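# Thread dark-handled steel rod through brass ring parts

## Task

Push the steel rod that has the dark handle through the small barrels of every brass ring part sitting in the steel block, far enough that the rod's tip sticks out past the block's far end; leave the rod resting in the barrels, with each ring part still where it belongs.

## Robot and tools

ROBOT. Two arms, left_arm and right_arm, each ending in an identical five-finger right hand, so the hands do not mirror each other. Each arm is steered by a hand point that sits 0.05 m in front of the palm and 0.15 m out from the wrist flange. On that point, +z runs along the straightened fingers, +y comes out of the palm, and +x runs across the palm away from the thumb. Straight fingers reach about 0.06 to 0.07 m past the point. A bracket on the little-finger side of the wrist can strike objects, and with the fingers held level the wrist may hang lower than the hand and reach the table first.

FRAME. Everything is in the scene frame: origin at table height midway between the nominal arm bases, +z up, +x out over the table, left_arm on the +y side. Actual bases: left_arm near (-0.057, +0.477, 0), right_arm near (+0.040, -0.438, 0). Reported poses may be off by a few centimetres.

ROW LAYOUT. Every action row is a single flat list of 28 numbers, each within [-1, 1], covering both arms even when only one moves: left dx, dy, dz, rx, ry, rz, then left little, ring, middle, index, thumb_bend, thumb_turn, force_limit, speed; then the same 14 for the right arm. dx, dy, dz, rx, ry, rz are offsets, not poses: each is measured from that arm's Hand target as it stood when the action (or move) began, along the scene axes, with rotation about the target's position. Scale: 1.0 equals 0.6 m for translation and 180 degrees for rotation; rx, ry, rz together form one rotation vector. Resending an offset moves the arm further again. All six pose numbers at 0 re-asks for the current Hand target. Orientation commands are clipped to within 32 degrees of the measured orientation each step.

HAND NUMBERS. These are absolute targets, not offsets. Fingers and thumb_bend: -1 straight/open, +1 curled/closed. thumb_turn: -1 beside the palm, +1 in front of it, opposing the fingers. With thumb_turn at +1 the hand can enclose objects about 0.035 to 0.065 m thick, or a handle down to about 0.025 m. force_limit maps linearly from about 0 N at -1 to 10 N at +1 (15 N for the two thumb motors). speed rises from nearly zero at -1 to full at +0.48 and stays full to +1; close at -0.94 or slower for a gentle grip. No number means "unchanged": to keep a hand as is, repeat the last eight hand numbers you sent for it (before any are sent, use hand_measured plus hand_force_limit and hand_speed).

TOOLS.
- execute_actions(actions, cameras): actions is a list of actions; each action is up to 15 rows, one per 1/30 s step, with a short table repeating its final row. Every row counts from the action's starting Hand target. Images appear only for an empty actions list or when cameras requests them.
- move(target, speed, blend, stop_force, zero, blocking, cameras): target is one 28-number row or a list of up to 15 rows; all offsets in a list count from the same starting Hand targets. speed is the path's top speed in m/s (0.002 to 3.2, default 0.25; rotation up to twice that in rad/s), one value or one per target. blend in metres rounds corners in a list (0 stops at each). stop_force (4 to 120 N, shared by both arms) ends an arm's path when its wrist sensor feels that much resistance; zero chooses whether the sensor is re-zeroed first (default true). blocking=false returns after about 0.5 s while the motion continues, and cannot be combined with stop_force. Paths are straight, do not avoid obstacles, and last at most 10 s.
- wait(seconds 0 to 10): let time run with commands held.
- stop(): brake a running move.
- zoom_image(camera, region [x0, y0, x1, y1] in pixels, at most 504 by 504) on cam_high, cam_low, cam_left_wrist or cam_right_wrist.
- show_instructions(): shows the reference pages.
- zero_wrist_force(arm): re-zeros that arm's wrist sensor.
- finished_scene(scene): ends the current scene, giving its number; irreversible.

RESULTS. Each result reports per-arm end_effector_position (m), end_effector_quat_wxyz, velocities, Hand target, joint positions and torques, Wrist force and Wrist torque (in the end effector's own axes, plus the largest reading since last shown), and hand_measured, hand_stopped_by (moving, target, force, stalled, fault) and hand_load_n, each in the motor order above. A dropped grip shows as hand_load_n falling near zero. A move adds a "move:" line: done, off_target, moving, held or fault, and limits such as paced (pose clipped) or held (steps withheld). Neither done nor off_target proves absence of contact. A hand point often rests short of its Hand target; send the remaining gap as an offset.

CAUTIONS. Arms are stiff: aiming even slightly beyond firm contact can trigger a fault stop. About 150 N of outside force or a joint torque over its load limit (e.g. wrist joints 48.6 N m) halts that arm for 10 s. Motors at 85 °C lock the arm for 30 to 60 s; a MOTOR HOT line warns at 70 °C. Do not let the arms or hands press on each other, do not route a path close to an arm's own base, and approach contacts slowly. Avoid dropping the rod, releasing it while moving, slamming it into the block or knocking ring parts loose, and never let anything end up off the table. Loose objects may occasionally be nudged by outside pushes.

Each tool is called after "Request:" as name(argument=value, ...) on one line, values as JSON.

Reference images:

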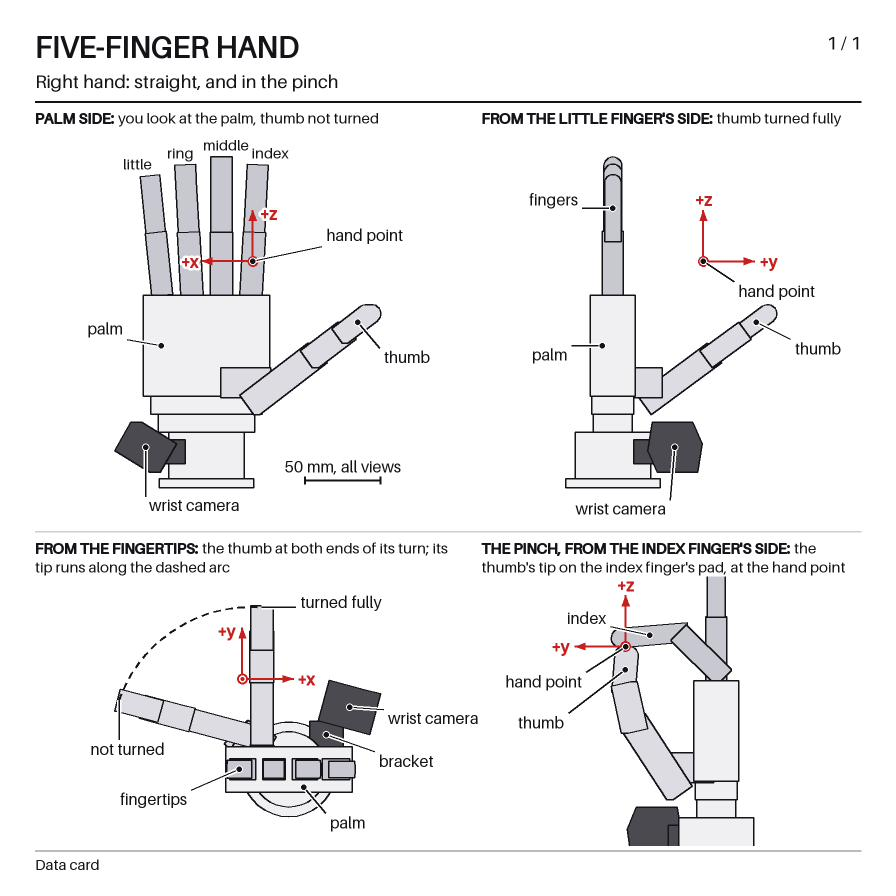

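## Session

Request:
execute_actions(actions=[])

Scene clock: 0.00 s.
left_arm: end_effector_position=(+0.8884, +0.0740, +0.3275) hand_measured=(-1.000, -1.000, -1.000, -1.000, -1.000, -1.000) hand_load_n=(+0.0, +0.0, +0.0, +0.0, +0.0, +0.0) hand_stopped_by=(target, target, target, target, target, target) hand_force_limit=0.00 hand_speed=-0.80 end_effector_quat_wxyz=(+0.671, -0.484, +0.515, -0.226) | right_arm: end_effector_position=(+0.7317, -0.9475, +0.3373) hand_measured=(-1.000, -1.000, -1.000, -1.000, -1.000, -1.000) hand_load_n=(+0.0, +0.0, +0.0, +0.0, +0.0, +0.0) hand_stopped_by=(target, target, target, target, target, target) hand_force_limit=0.00 hand_speed=-0.80 end_effector_quat_wxyz=(+0.411, -0.156, +0.892, +0.105)
Joint positions: left_arm=[-0.824 -0.937 1.275 -0.345 0.289 -2.642] | right_arm=[-1.107 -0.89 1.196 1.236 0.695 -3.027]
Joint velocities: within noise
Joint torques (N m): no reading
Wrist force (N): no reading
Wrist torque (N m): no reading
Wrist force, peak (N): no reading
Hand target: left_arm +0.8884, +0.0740, +0.3275; +0.671, -0.484, +0.515, -0.226 | right_arm +0.7317, -0.9475, +0.3373; +0.411, -0.156, +0.892, +0.105

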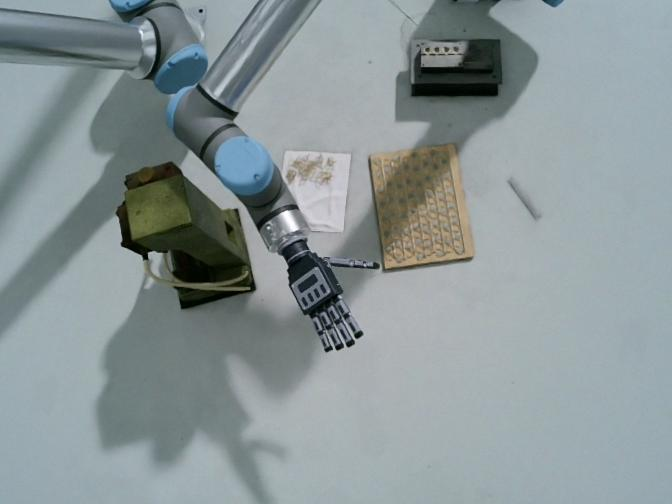

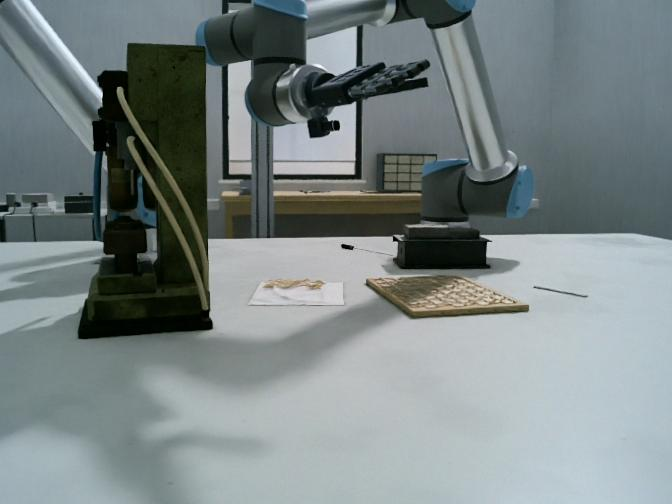

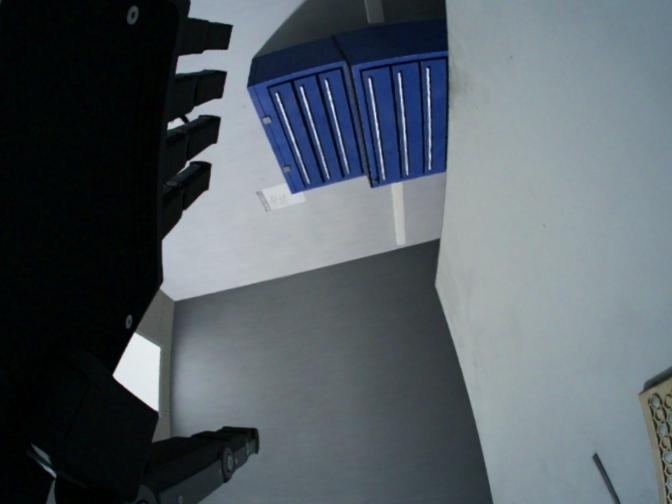

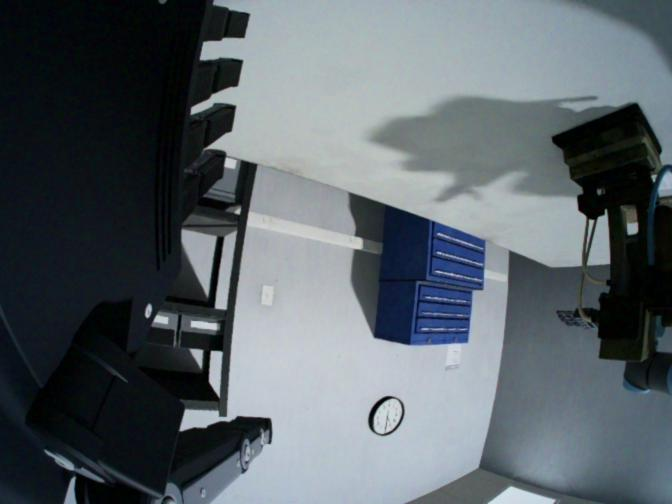

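Request:
zoom_image(camera="cam_high", region=[360, 0, 560, 120])

Request:
zoom_image(camera="cam_low", region=[320, 200, 620, 330])

Request:
zoom_image(camera="cam_high", region=[260, 130, 560, 280])

Scaled by 2.520 from the camera's 672x504 image, which has a finer 960x720 frame.

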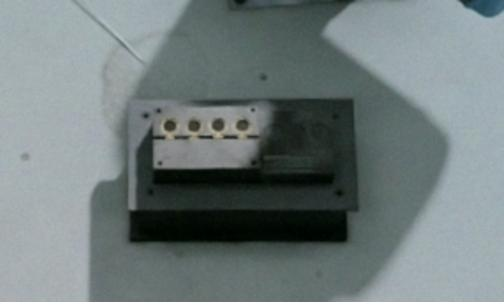

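Scaled by 1.680 from the camera's 672x504 image, which has a finer 960x720 frame.

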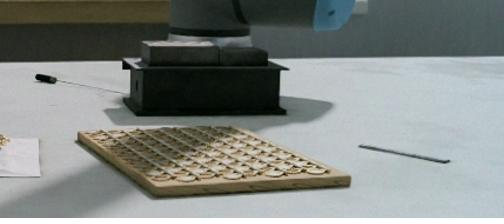

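Scaled by 1.680 from the camera's 672x504 image, which has a finer 960x720 frame.

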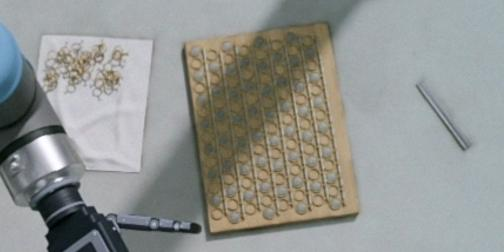

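Request:
zoom_image(camera="cam_high", region=[405, 30, 510, 105])

Request:
zoom_image(camera="cam_low", region=[330, 210, 510, 280])

Scaled by 4.800 from the camera's 672x504 image, which has a finer 960x720 frame.

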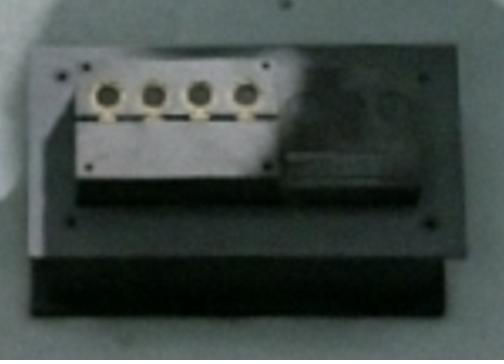

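Scaled by 2.800 from the camera's 672x504 image, which has a finer 960x720 frame.

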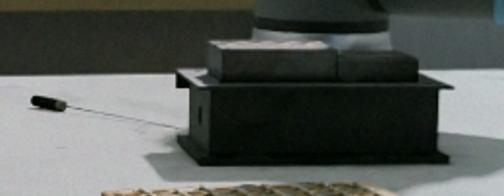

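Request:
move(target=[-0.814,0.46,0.204,-0.520,0.175,0.399,-1,-1,-1,-1,-1,-1,0,-0.8,0,0,0,0,0,0,-1,-1,-1,-1,-1,-1,0,-0.8], speed=0.35, cameras=["all"])

Scene clock: 103.93 s.
left_arm: end_effector_position=(+0.4001, +0.3500, +0.4499) hand_measured=(-1.000, -1.000, -1.000, -1.000, -1.000, -1.000) hand_load_n=(+0.0, +0.0, +0.0, +0.0, +0.0, +0.0) hand_stopped_by=(target, target, target, target, target, target) hand_force_limit=0.00 hand_speed=-0.80 end_effector_quat_wxyz=(+0.000, +1.000, +0.000, +0.000) | right_arm: end_effector_position=(+0.7317, -0.9475, +0.3373) hand_measured=(-1.000, -1.000, -1.000, -1.000, -1.000, -1.000) hand_load_n=(-0.5, -0.5, +0.0, -0.5, +0.0, +0.0) hand_stopped_by=(target, target, target, target, target, target) hand_force_limit=0.00 hand_speed=-0.80 end_effector_quat_wxyz=(+0.411, -0.156, +0.892, +0.105)
Joint positions: left_arm=[-0.47 -1.548 1.681 1.438 1.57 -5.21] | right_arm=[-1.107 -0.89 1.196 1.236 0.695 -3.027]
Joint torques (N m): left_arm=[13.68 -53.77 -27.36 0.8 3.22 -2.23] | right_arm=[1.01 -95.13 -33.34 2.78 -2.32 0.08]
Wrist force (N): left_arm=[0.0 1.0 -1.1] | right_arm=[0.3 -0.1 0.2]
Wrist torque (N m): left_arm=[0.31 0.36 0.39] | right_arm=[-0.03 -0.05 0.02]
Wrist force, peak (N): left_arm=[-0.1 0.9 -2.0] | right_arm=[-0.3 -0.3 0.8]
Hand target: left_arm +0.4000, +0.3500, +0.4499; +0.000, +1.000, +0.000, +0.000 | right_arm +0.7317, -0.9475, +0.3373; +0.411, -0.156, +0.892, +0.105
Off the commanded pose: left_arm 0.000 m, 0 deg | right_arm 0.000 m, 0 deg.
move: done
camera_calibration:
cam_left_wrist: T_world_to_cam=[[0.251887, -0.966325, 0.0526182, 0.203746], [-0.841014, -0.191674, 0.505922, 0.175283], [-0.478799, -0.171688, -0.860973, 0.756636], [0, 0, 0, 1]] pos_world=[0.458371, 0.360388, 0.552043]

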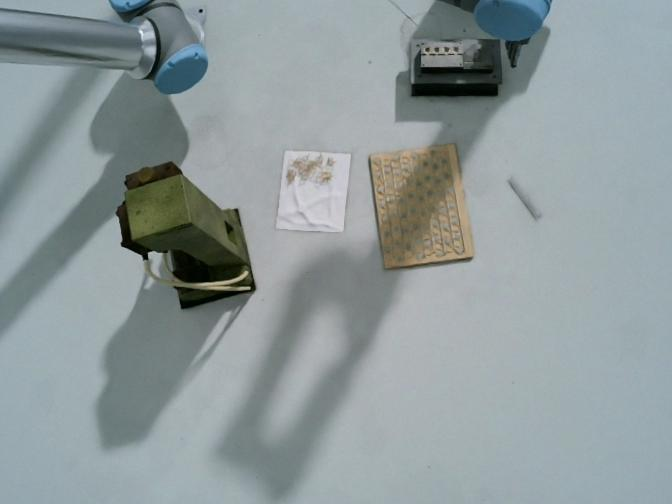

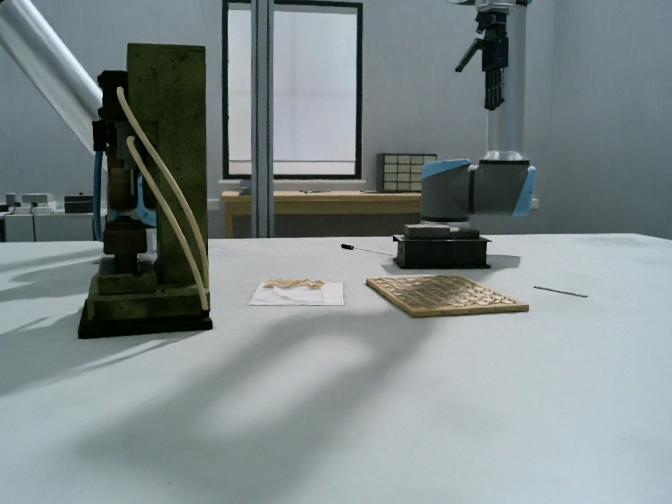

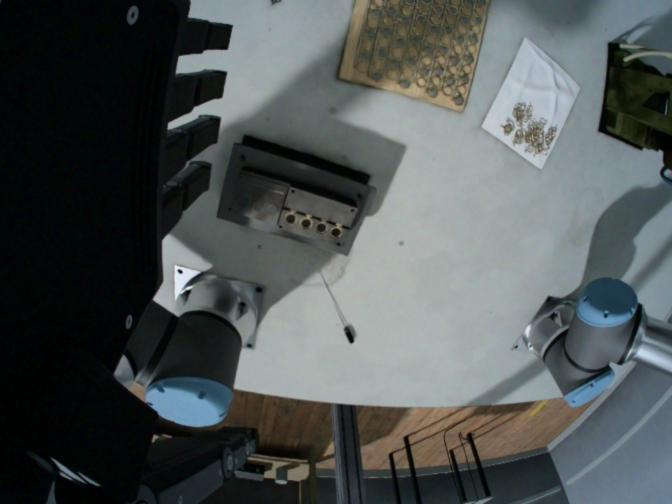

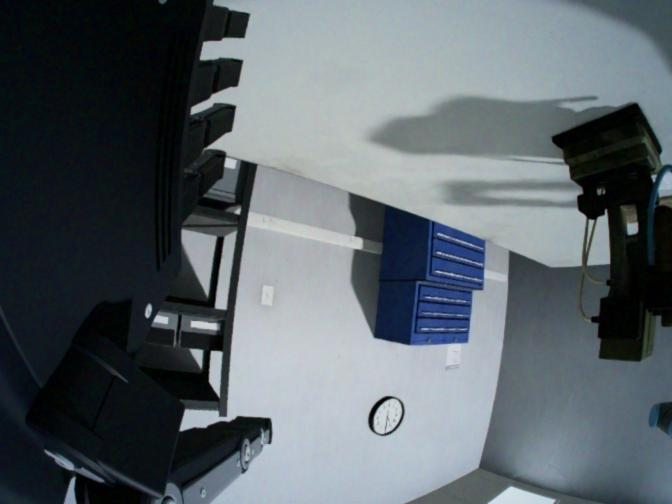

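Request:
zoom_image(camera="cam_left_wrist", region=[210, 120, 400, 270])

Request:
zoom_image(camera="cam_left_wrist", region=[290, 230, 390, 360])

Scaled by 2.653 from the camera's 672x504 image, which has a finer 960x720 frame.

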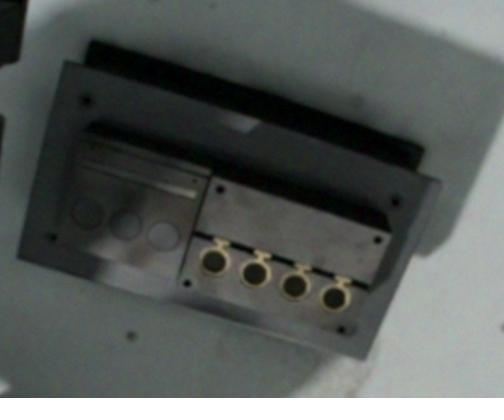

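Scaled by 3.877 from the camera's 672x504 image, which has a finer 960x720 frame.

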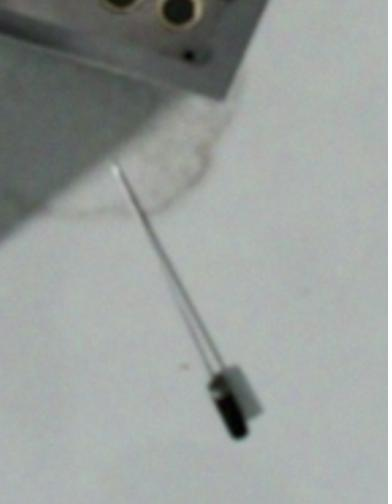

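Request:
move(target=[0,0,0,0,0,0,-1,-1,-1,-1,-1,-1,0,-0.8,-0.586,0.546,0.188,-0.222,0.184,0.271,-1,-1,-1,-1,-1,-1,0,-0.8], speed=0.35)

Request:
move(target=[[0,0,0,0,0,0,-1,-1,-1,-1,-1,-1,0,-0.8,0.067,0.533,0,0,0,0.35,-1,-1,-1,-1,-1,-1,0,-0.8],[0,0,0,0,0,0,-1,-1,-1,-1,-1,-1,0,-0.8,-0.217,0.95,-0.05,0,0,0.644,-1,-1,-1,-1,-1,-1,0,-0.8]], speed=0.35, blend=0.05, cameras=["all"])

Scene clock: 382.13 s.
left_arm: end_effector_position=(+0.4000, +0.3500, +0.4499) hand_measured=(-1.000, -1.000, -1.000, -1.000, -1.000, -1.000) hand_load_n=(+0.0, +0.0, +0.0, +0.0, +0.0, +0.0) hand_stopped_by=(target, target, target, target, target, target) hand_force_limit=0.00 hand_speed=-0.80 end_effector_quat_wxyz=(+0.000, +1.000, +0.000, +0.000) | right_arm: end_effector_position=(+0.3802, -0.6199, +0.4500) hand_measured=(-1.000, -1.000, -1.000, -1.000, -1.000, -1.000) hand_load_n=(+0.0, +0.0, +0.0, +0.0, +0.0, +0.0) hand_stopped_by=(target, target, target, target, target, target) hand_force_limit=0.00 hand_speed=-0.80 end_effector_quat_wxyz=(+0.000, -0.588, +0.809, +0.000)
Joint positions: left_arm=[-0.47 -1.548 1.682 1.438 1.571 -5.21] | right_arm=[-0.915 -1.621 1.753 1.438 1.571 -3.76]
Joint torques (N m): left_arm=[11.44 -53.46 -27.51 0.19 2.92 1.84] | right_arm=[12.44 -48.35 -27.69 5.38 2.58 -3.07]
Wrist force (N): left_arm=[-0.1 0.9 -1.0] | right_arm=[-2.4 -0.3 0.9]
Wrist torque (N m): left_arm=[0.29 0.38 0.38] | right_arm=[-0.09 0.31 -0.13]
Wrist force, peak (N): left_arm=[-0.2 1.3 -1.8] | right_arm=[-3.4 1.2 0.4]
Hand target: left_arm +0.4000, +0.3500, +0.4499; +0.000, +1.000, +0.000, +0.000 | right_arm +0.3801, -0.6199, +0.4501; +0.000, -0.588, +0.809, +0.000
Off the commanded pose: left_arm 0.000 m, 0 deg | right_arm 0.000 m, 0 deg.
move: done

Scene clock: 385.63 s.
left_arm: end_effector_position=(+0.4000, +0.3500, +0.4499) hand_measured=(-1.000, -1.000, -1.000, -1.000, -1.000, -1.000) hand_load_n=(+0.0, +0.0, +0.0, +0.0, +0.0, +0.0) hand_stopped_by=(target, target, target, target, target, target) hand_force_limit=0.00 hand_speed=-0.80 end_effector_quat_wxyz=(+0.000, +1.000, +0.000, +0.000) | right_arm: end_effector_position=(+0.2499, -0.0499, +0.4201) hand_measured=(-1.000, -1.000, -1.000, -1.000, -1.000, -1.000) hand_load_n=(+0.0, +0.0, +0.0, +0.0, +0.0, +0.0) hand_stopped_by=(target, target, target, target, target, target) hand_force_limit=0.00 hand_speed=-0.80 end_effector_quat_wxyz=(+0.000, +0.998, +0.069, +0.000)
Joint positions: left_arm=[-0.47 -1.548 1.682 1.438 1.571 -5.21] | right_arm=[0.763 -1.514 1.699 1.386 1.571 -4.105]
Joint torques (N m): left_arm=[11.2 -54.58 -26.66 0.52 3.01 1.73] | right_arm=[18.78 -33.75 -41.95 0.64 2.05 -3]
Wrist force (N): left_arm=[-0.2 1.3 -1.2] | right_arm=[-1.8 -0.5 1.1]
Wrist torque (N m): left_arm=[0.36 0.40 0.39] | right_arm=[-0.12 0.20 -0.11]
Wrist force, peak (N): left_arm=[-0.4 1.3 -1.6] | right_arm=[-2.6 -2.3 1.0]
Hand target: left_arm +0.4000, +0.3500, +0.4499; +0.000, +1.000, +0.000, +0.000 | right_arm +0.2499, -0.0499, +0.4201; +0.000, +0.998, +0.069, +0.000
Off the commanded pose: left_arm 0.000 m, 0 deg | right_arm 0.000 m, 0 deg.
move: done
camera_calibration:
cam_left_wrist: T_world_to_cam=[[0.251858, -0.966326, 0.0527517, 0.203707], [-0.841004, -0.191573, 0.505976, 0.175077], [-0.478832, -0.171798, -0.860933, 0.756707], [0, 0, 0, 1]] pos_world=[0.458271, 0.360388, 0.552143]
cam_right_wrist: T_world_to_cam=[[0.383009, -0.922746, 0.0429297, -0.160322], [-0.79926, -0.307737, 0.516219, -0.0341665], [-0.463128, -0.232029, -0.85538, 0.582087], [0, 0, 0, 1]] pos_world=[0.303678, -0.0233903, 0.522425]

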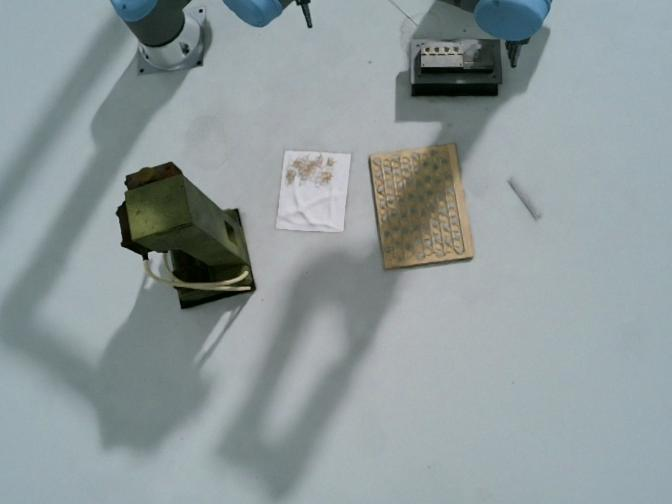

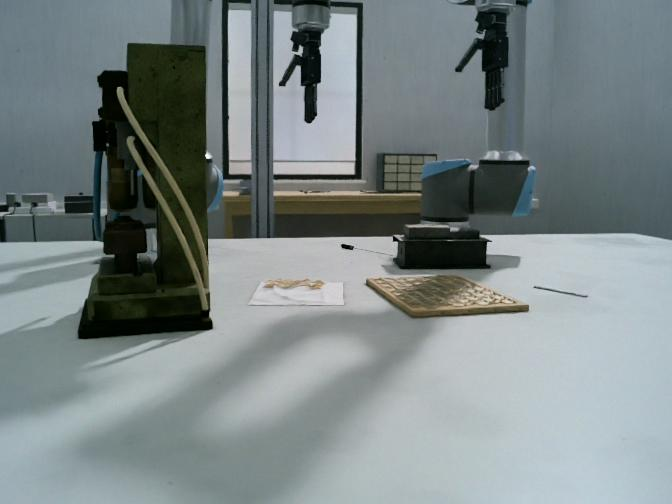

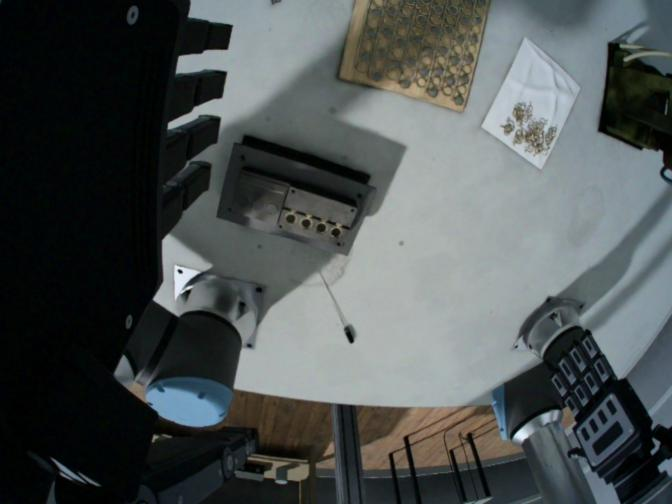

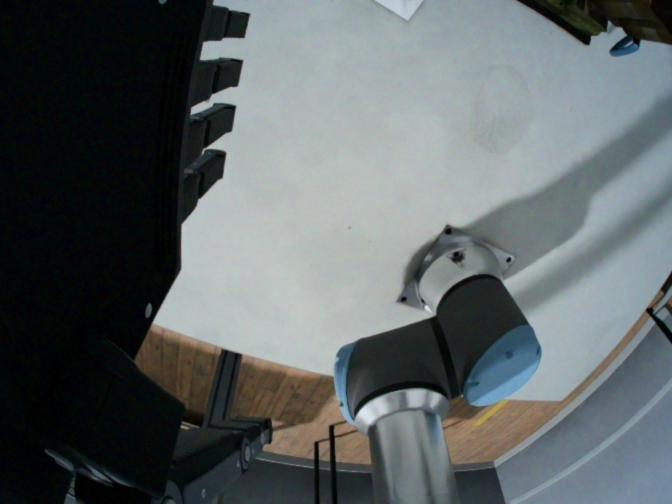

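Request:
move(target=[0,0,0,0,0,0,-1,-1,-1,-1,-1,-1,0,-0.8,-0.4917,0.3667,-0.4667,0,0,0.147,-1,-1,-1,-1,-1,-1,0,-0.8], speed=0.25, cameras=["cam_right_wrist","cam_low","cam_left_wrist"])

Scene clock: 413.47 s.
left_arm: end_effector_position=(+0.4000, +0.3500, +0.4499) hand_measured=(-1.000, -1.000, -1.000, -1.000, -1.000, -1.000) hand_load_n=(+0.0, +0.0, +0.0, +0.0, +0.0, +0.0) hand_stopped_by=(target, target, target, target, target, target) hand_force_limit=0.00 hand_speed=-0.80 end_effector_quat_wxyz=(+0.000, +1.000, +0.000, +0.000) | right_arm: end_effector_position=(-0.0451, +0.1701, +0.1401) hand_measured=(-1.000, -1.000, -1.000, -1.000, -1.000, -1.000) hand_load_n=(+0.0, +0.0, +0.0, +0.0, +0.0, +0.0) hand_stopped_by=(target, target, target, target, target, target) hand_force_limit=0.00 hand_speed=-0.80 end_effector_quat_wxyz=(+0.000, +0.955, +0.296, +0.000)
Joint positions: left_arm=[-0.47 -1.548 1.682 1.438 1.571 -5.21] | right_arm=[1.468 -1.064 1.635 1 1.571 -3.863]
Joint torques (N m): left_arm=[10.9 -53.91 -27.34 0.52 3.15 1.1] | right_arm=[10.94 -67.42 -35.33 1.51 2.46 2.23]
Wrist force (N): left_arm=[0.0 1.3 -1.4] | right_arm=[-2.4 -0.6 0.4]
Wrist torque (N m): left_arm=[0.37 0.38 0.41] | right_arm=[-0.06 0.40 -0.39]
Wrist force, peak (N): left_arm=[-0.4 1.4 -1.6] | right_arm=[-3.0 -1.7 1.7]
Hand target: left_arm +0.4000, +0.3500, +0.4499; +0.000, +1.000, +0.000, +0.000 | right_arm -0.0451, +0.1701, +0.1400; +0.000, +0.955, +0.296, +0.000
Off the commanded pose: left_arm 0.000 m, 0 deg | right_arm 0.000 m, 0 deg.
move: done
camera_calibration:
cam_left_wrist: T_world_to_cam=[[0.251858, -0.966326, 0.0527517, 0.203707], [-0.841004, -0.191573, 0.505976, 0.175077], [-0.478832, -0.171798, -0.860933, 0.756707], [0, 0, 0, 1]] pos_world=[0.458271, 0.360388, 0.552143]
cam_right_wrist: T_world_to_cam=[[0.754124, -0.65533, 0.0428995, 0.138912], [-0.578333, -0.631729, 0.516187, 0.00740323], [-0.311172, -0.414079, -0.855401, 0.29484], [0, 0, 0, 1]] pos_world=[-0.00872902, 0.217797, 0.242426]
Images, in order (width x height): cam_low 672x504, cam_left_wrist 672x504, cam_right_wrist 672x504.

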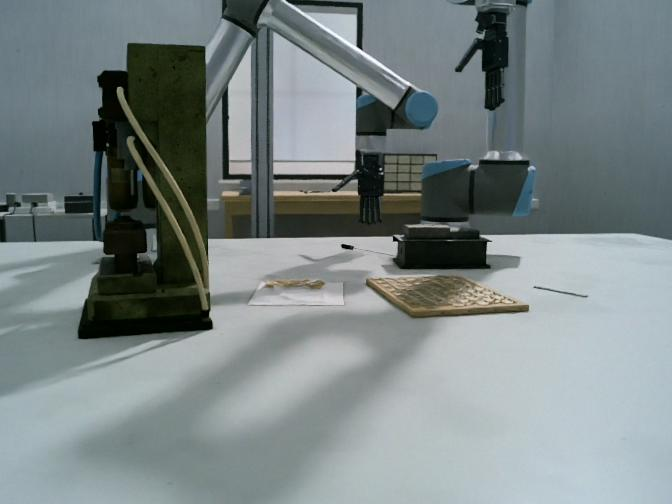

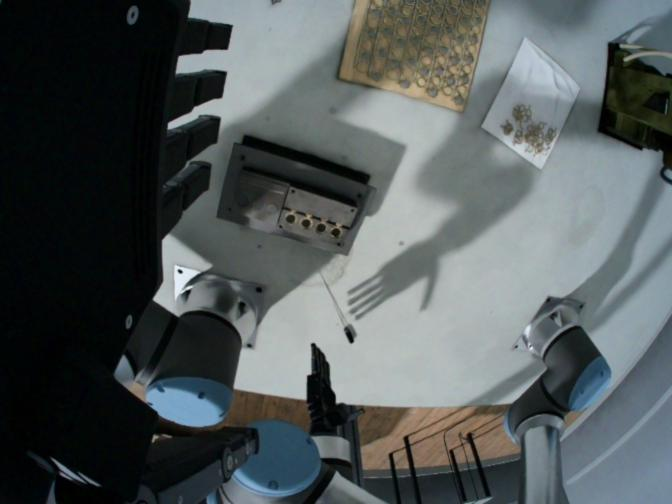

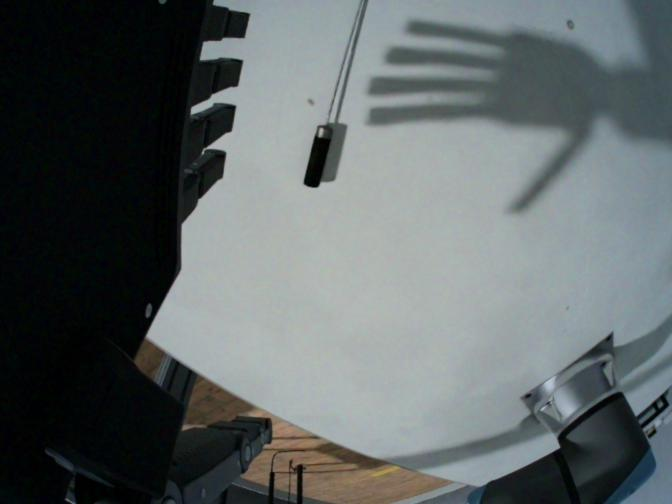

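Request:
zoom_image(camera="cam_right_wrist", region=[280, 0, 400, 200])

Request:
zoom_image(camera="cam_low", region=[320, 190, 520, 290])

Scaled by 2.520 from the camera's 672x504 image, which has a finer 960x720 frame.

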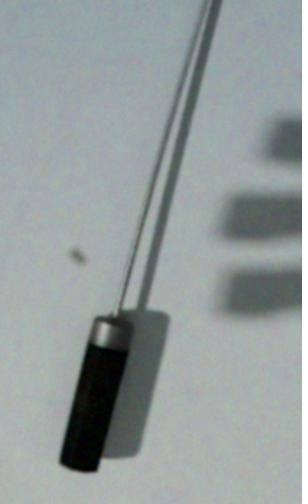

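Scaled by 2.520 from the camera's 672x504 image, which has a finer 960x720 frame.

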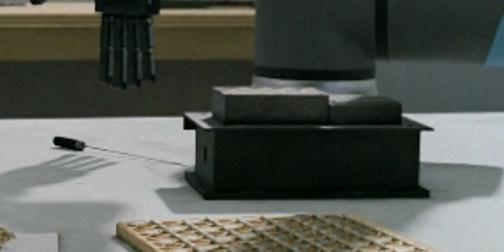

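Request:
execute_actions(actions=[[[0,0,0,0,0,0,-1,-1,-1,-1,-1,-1,0,-0.8,0,0,0,0,0,0,-1,-1,-0.2,-0.2,-0.2,1,0,0]],[[0,0,0,0,0,0,-1,-1,-1,-1,-1,-1,0,-0.8,0,0,0,0,0,0,-1,-1,-0.2,-0.2,-0.2,1,0,0]]], cameras=["cam_right_wrist","cam_left_wrist"])

Request:
zoom_image(camera="cam_right_wrist", region=[100, 60, 440, 330])

Request:
zoom_image(camera="cam_left_wrist", region=[260, 240, 420, 460])

Scene clock: 454.73 s.
left_arm: end_effector_position=(+0.4000, +0.3500, +0.4499) hand_measured=(-1.000, -1.000, -1.000, -1.000, -1.000, -1.000) hand_load_n=(+0.0, +0.0, +0.0, +0.0, +0.0, +0.0) hand_stopped_by=(target, target, target, target, target, target) hand_force_limit=0.00 hand_speed=-0.80 end_effector_quat_wxyz=(+0.000, +1.000, +0.000, +0.000) | right_arm: end_effector_position=(-0.0451, +0.1702, +0.1400) hand_measured=(-1.000, -1.000, -0.200, -0.200, -0.200, +1.000) hand_load_n=(+0.0, +0.0, +0.0, +0.0, +0.0, +0.0) hand_stopped_by=(target, target, target, target, target, target) hand_force_limit=0.00 hand_speed=0.00 end_effector_quat_wxyz=(+0.000, +0.955, +0.296, +0.000)
Joint positions: left_arm=[-0.47 -1.548 1.682 1.438 1.571 -5.21] | right_arm=[1.468 -1.063 1.635 1 1.571 -3.863]
Joint torques (N m): left_arm=[10.56 -51.31 -27.98 0.79 3.35 1.16] | right_arm=[12.11 -70.06 -26.58 4.86 -2.48 1.93]
Wrist force (N): left_arm=[-0.1 1.1 -1.1] | right_arm=[-2.3 -0.4 0.6]
Wrist torque (N m): left_arm=[0.33 0.38 0.39] | right_arm=[-0.03 0.37 -0.38]
Wrist force, peak (N): left_arm=[-0.2 1.9 -1.4] | right_arm=[-2.8 -0.3 0.6]
Hand target: left_arm +0.4000, +0.3500, +0.4499; +0.000, +1.000, +0.000, +0.000 | right_arm -0.0451, +0.1701, +0.1400; +0.000, +0.955, +0.296, +0.000
Off the commanded pose: left_arm 0.000 m, 0 deg | right_arm 0.000 m, 0 deg.
camera_calibration:
cam_left_wrist: T_world_to_cam=[[0.251858, -0.966326, 0.0527517, 0.203707], [-0.841004, -0.191573, 0.505976, 0.175077], [-0.478832, -0.171798, -0.860933, 0.756707], [0, 0, 0, 1]] pos_world=[0.458271, 0.360388, 0.552143]
cam_right_wrist: T_world_to_cam=[[0.754124, -0.65533, 0.0428995, 0.139052], [-0.578333, -0.631729, 0.516187, 0.00740857], [-0.311172, -0.414079, -0.855401, 0.29485], [0, 0, 0, 1]] pos_world=[-0.00882902, 0.217897, 0.242426]
Images, in order (width x height): cam_left_wrist 672x504, cam_right_wrist 672x504.

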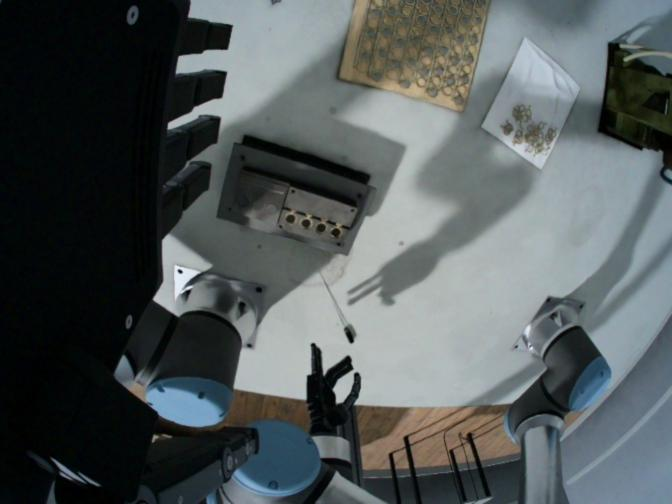

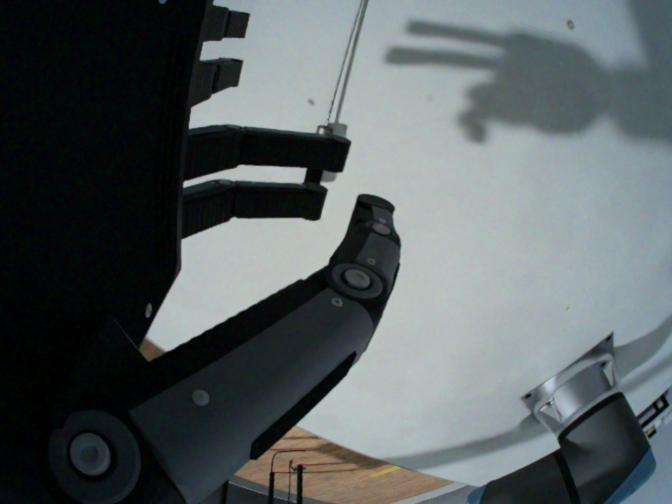

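Scaled by 1.482 from the camera's 672x504 image, which has a finer 960x720 frame.

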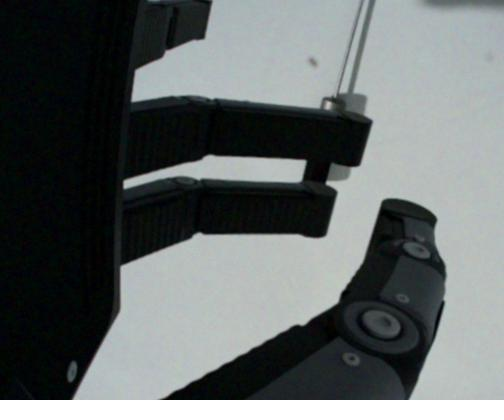

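Scaled by 2.291 from the camera's 672x504 image, which has a finer 960x720 frame.

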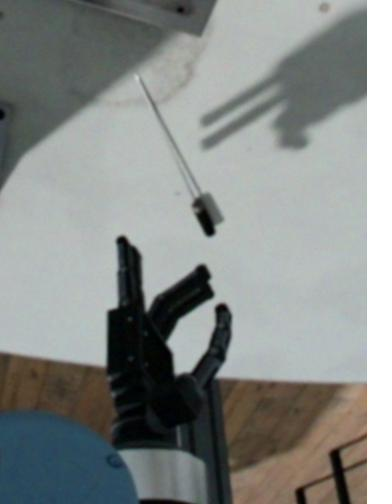

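Request:
move(target=[0,0,0,0,0,0,-1,-1,-1,-1,-1,-1,0,-0.8,-0.0155,-0.0122,-0.1167,0.3561,0.2468,0.0028,-1,-1,-0.05,-0.05,-0.15,1,0,0], speed=0.25, cameras=["cam_right_wrist","cam_low","cam_left_wrist"])

Request:
zoom_image(camera="cam_right_wrist", region=[200, 60, 460, 260])

Request:
zoom_image(camera="cam_low", region=[300, 170, 480, 290])

Scene clock: 513.53 s.
left_arm: end_effector_position=(+0.4000, +0.3500, +0.4499) hand_measured=(-1.000, -1.000, -1.000, -1.000, -1.000, -1.000) hand_load_n=(+0.0, +0.0, +0.0, +0.0, +0.0, +0.0) hand_stopped_by=(target, target, target, target, target, target) hand_force_limit=0.00 hand_speed=-0.80 end_effector_quat_wxyz=(+0.000, +1.000, +0.000, +0.000) | right_arm: end_effector_position=(-0.0544, +0.1628, +0.0700) hand_measured=(-1.000, -1.000, -0.050, -0.050, -0.150, +1.000) hand_load_n=(+0.5, +0.0, +0.0, -0.5, +0.0, +0.0) hand_stopped_by=(target, target, target, target, target, target) hand_force_limit=0.00 hand_speed=0.00 end_effector_quat_wxyz=(-0.600, +0.741, +0.234, -0.189)
Joint positions: left_arm=[-0.47 -1.548 1.682 1.438 1.571 -5.21] | right_arm=[0.986 -1.326 2.35 -0.477 0.412 -3.651]
Joint torques (N m): left_arm=[11.7 -51.88 -27.56 0.94 2.9 1.32] | right_arm=[-6.66 -52.9 -11.36 -1.2 -3.72 2.99]
Wrist force (N): left_arm=[0.0 1.0 -1.2] | right_arm=[-1.8 2.6 -0.2]
Wrist torque (N m): left_arm=[0.32 0.38 0.39] | right_arm=[0.20 0.26 -0.19]
Wrist force, peak (N): left_arm=[-0.2 1.5 -1.6] | right_arm=[-2.2 3.1 -0.8]
Hand target: left_arm +0.4000, +0.3500, +0.4499; +0.000, +1.000, +0.000, +0.000 | right_arm -0.0544, +0.1628, +0.0700; -0.600, +0.741, +0.234, -0.189
Off the commanded pose: left_arm 0.000 m, 0 deg | right_arm 0.000 m, 0 deg.
move: done
camera_calibration:
cam_left_wrist: T_world_to_cam=[[0.251858, -0.966326, 0.0527517, 0.203707], [-0.841004, -0.191573, 0.505976, 0.175077], [-0.478832, -0.171798, -0.860933, 0.756707], [0, 0, 0, 1]] pos_world=[0.458271, 0.360388, 0.552143]
cam_right_wrist: T_world_to_cam=[[0.34571, -0.0547929, -0.93674, 0.092805], [-0.370016, -0.925361, -0.0824295, 0.134608], [-0.862307, 0.375106, -0.340181, 0.0344329], [0, 0, 0, 1]] pos_world=[0.0474152, 0.11673, 0.109743]
Images, in order (width x height): cam_low 672x504, cam_left_wrist 672x504, cam_right_wrist 672x504.

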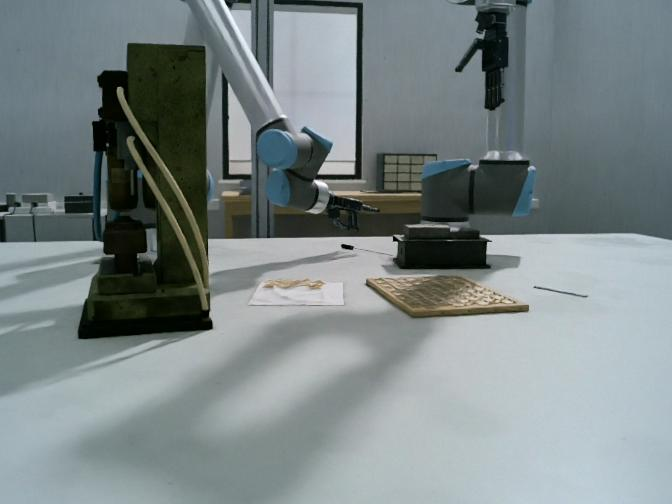

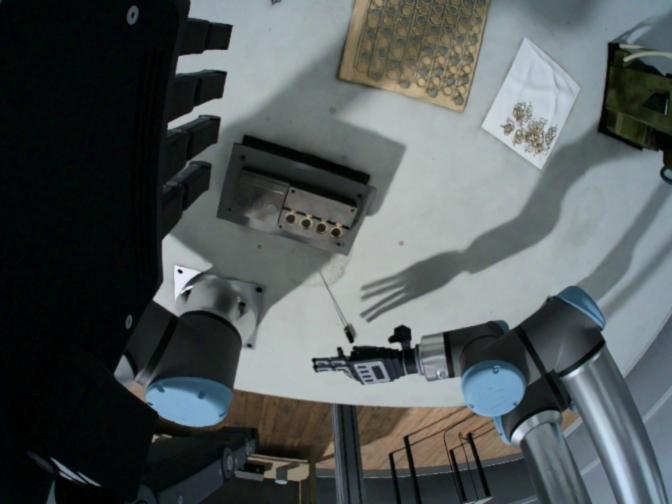

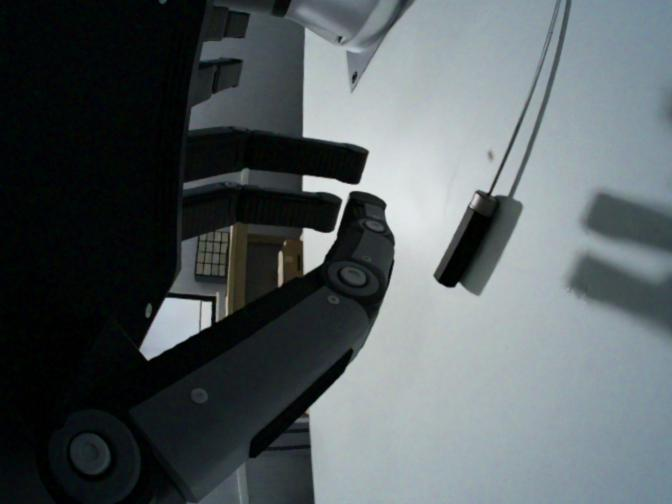

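Scaled by 1.938 from the camera's 672x504 image, which has a finer 960x720 frame.

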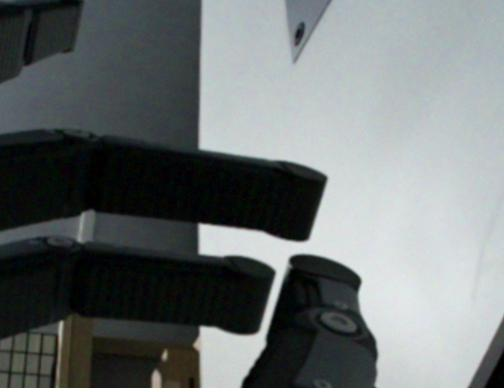

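Scaled by 2.800 from the camera's 672x504 image, which has a finer 960x720 frame.

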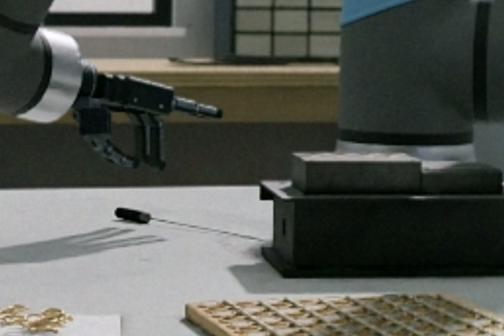

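Request:
move(target=[0,0,0,0,0,0,-1,-1,-1,-1,-1,-1,0,-0.8,-0.1017,-0.0713,-0.075,0,0,0,-1,-1,-0.05,-0.05,-0.15,1,0,0], speed=0.15)

Request:
move(target=[0,0,0,0,0,0,-1,-1,-1,-1,-1,-1,0,-0.8,0,0,-0.06,0,0,0,-1,-1,-0.05,-0.05,-0.15,1,0,0], speed=0.01, stop_force=4, cameras=["cam_right_wrist","cam_low"])

Scene clock: 545.87 s.
left_arm: end_effector_position=(+0.4000, +0.3500, +0.4499) hand_measured=(-1.000, -1.000, -1.000, -1.000, -1.000, -1.000) hand_load_n=(+0.5, +0.0, +0.0, +0.0, +0.0, +0.0) hand_stopped_by=(target, target, target, target, target, target) hand_force_limit=0.00 hand_speed=-0.80 end_effector_quat_wxyz=(+0.000, +1.000, +0.000, +0.000) | right_arm: end_effector_position=(-0.1154, +0.1201, +0.0250) hand_measured=(-1.000, -1.000, -0.050, -0.050, -0.150, +1.000) hand_load_n=(+0.0, +0.0, +0.0, +0.0, +0.0, +0.0) hand_stopped_by=(target, target, target, target, target, target) hand_force_limit=0.00 hand_speed=0.00 end_effector_quat_wxyz=(-0.600, +0.741, +0.234, -0.189)
Joint positions: left_arm=[-0.47 -1.548 1.682 1.438 1.571 -5.21] | right_arm=[1.067 -1.309 2.478 -0.703 0.483 -3.56]
Joint torques (N m): left_arm=[11.77 -54.3 -28.14 1.21 3.12 0.63] | right_arm=[13.16 -29.52 -8.99 -2.31 1.43 2.52]
Wrist force (N): left_arm=[-0.2 0.8 -1.1] | right_arm=[-1.8 3.3 -0.8]
Wrist torque (N m): left_arm=[0.28 0.39 0.37] | right_arm=[0.39 0.34 -0.15]
Wrist force, peak (N): left_arm=[-0.2 1.7 -1.4] | right_arm=[-2.8 3.6 -1.3]
Hand target: left_arm +0.4000, +0.3500, +0.4499; +0.000, +1.000, +0.000, +0.000 | right_arm -0.1154, +0.1200, +0.0250; -0.600, +0.741, +0.234, -0.189
Off the commanded pose: left_arm 0.000 m, 0 deg | right_arm 0.000 m, 0 deg.
move: done

Scene clock: 548.20 s.
left_arm: end_effector_position=(+0.4000, +0.3500, +0.4499) hand_measured=(-1.000, -1.000, -1.000, -1.000, -1.000, -1.000) hand_load_n=(+0.0, +0.0, +0.0, +0.0, +0.0, +0.0) hand_stopped_by=(target, target, target, target, target, target) hand_force_limit=0.00 hand_speed=-0.80 end_effector_quat_wxyz=(+0.000, +1.000, +0.000, +0.000) | right_arm: end_effector_position=(-0.1154, +0.1200, +0.0140) hand_measured=(-1.000, -1.000, -0.050, -0.050, -0.150, +1.000) hand_load_n=(+0.0, +0.0, +0.0, +0.0, +0.0, +0.0) hand_stopped_by=(target, target, target, target, target, target) hand_force_limit=0.00 hand_speed=0.00 end_effector_quat_wxyz=(-0.600, +0.741, +0.234, -0.189)
Joint positions: left_arm=[-0.47 -1.548 1.682 1.438 1.571 -5.21] | right_arm=[1.067 -1.282 2.481 -0.734 0.483 -3.56]
Joint torques (N m): left_arm=[12.7 -54.04 -27.94 0.94 2.83 0.97] | right_arm=[8.95 -50.21 -18.81 2.7 1.23 -0.88]
Wrist force (N): left_arm=[-0.1 1.3 -1.2] | right_arm=[-1.3 -0.4 -3.2]
Wrist torque (N m): left_arm=[0.37 0.39 0.40] | right_arm=[0.46 0.39 -0.26]
Wrist force, peak (N): left_arm=[0.1 1.6 -1.6] | right_arm=[-2.2 -13.2 -8.0]
Hand target: left_arm +0.4000, +0.3500, +0.4499; +0.000, +1.000, +0.000, +0.000 | right_arm -0.1154, +0.1200, +0.0140; -0.600, +0.741, +0.234, -0.189 (not the last commanded pose)
Off the commanded pose: left_arm 0.000 m, 0 deg | right_arm 0.025 m, 0 deg.
move: contact (right_arm)
camera_calibration:
cam_right_wrist: T_world_to_cam=[[0.345652, -0.054774, -0.936763, 0.0590302], [-0.370137, -0.925309, -0.0824707, 0.067766], [-0.862278, 0.375237, -0.340109, -0.0212965], [0, 0, 0, 1]] pos_world=[-0.0136847, 0.073929, 0.0536429]
Images, in order (width x height): cam_low 672x504, cam_right_wrist 672x504.

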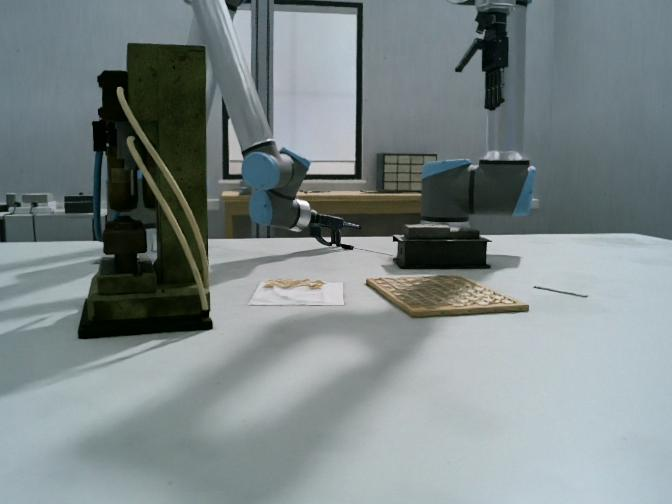

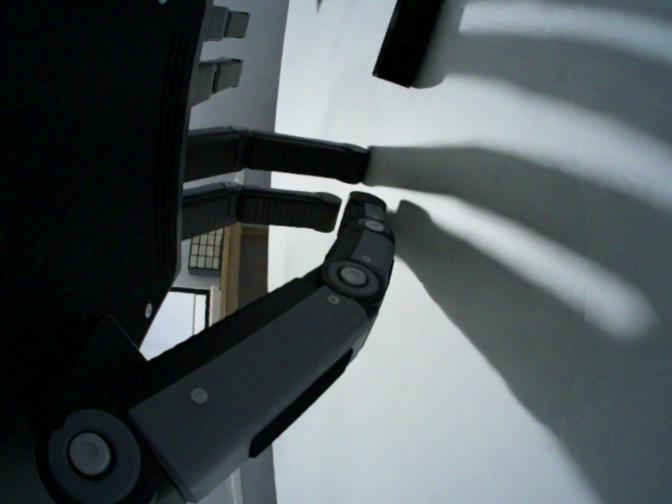

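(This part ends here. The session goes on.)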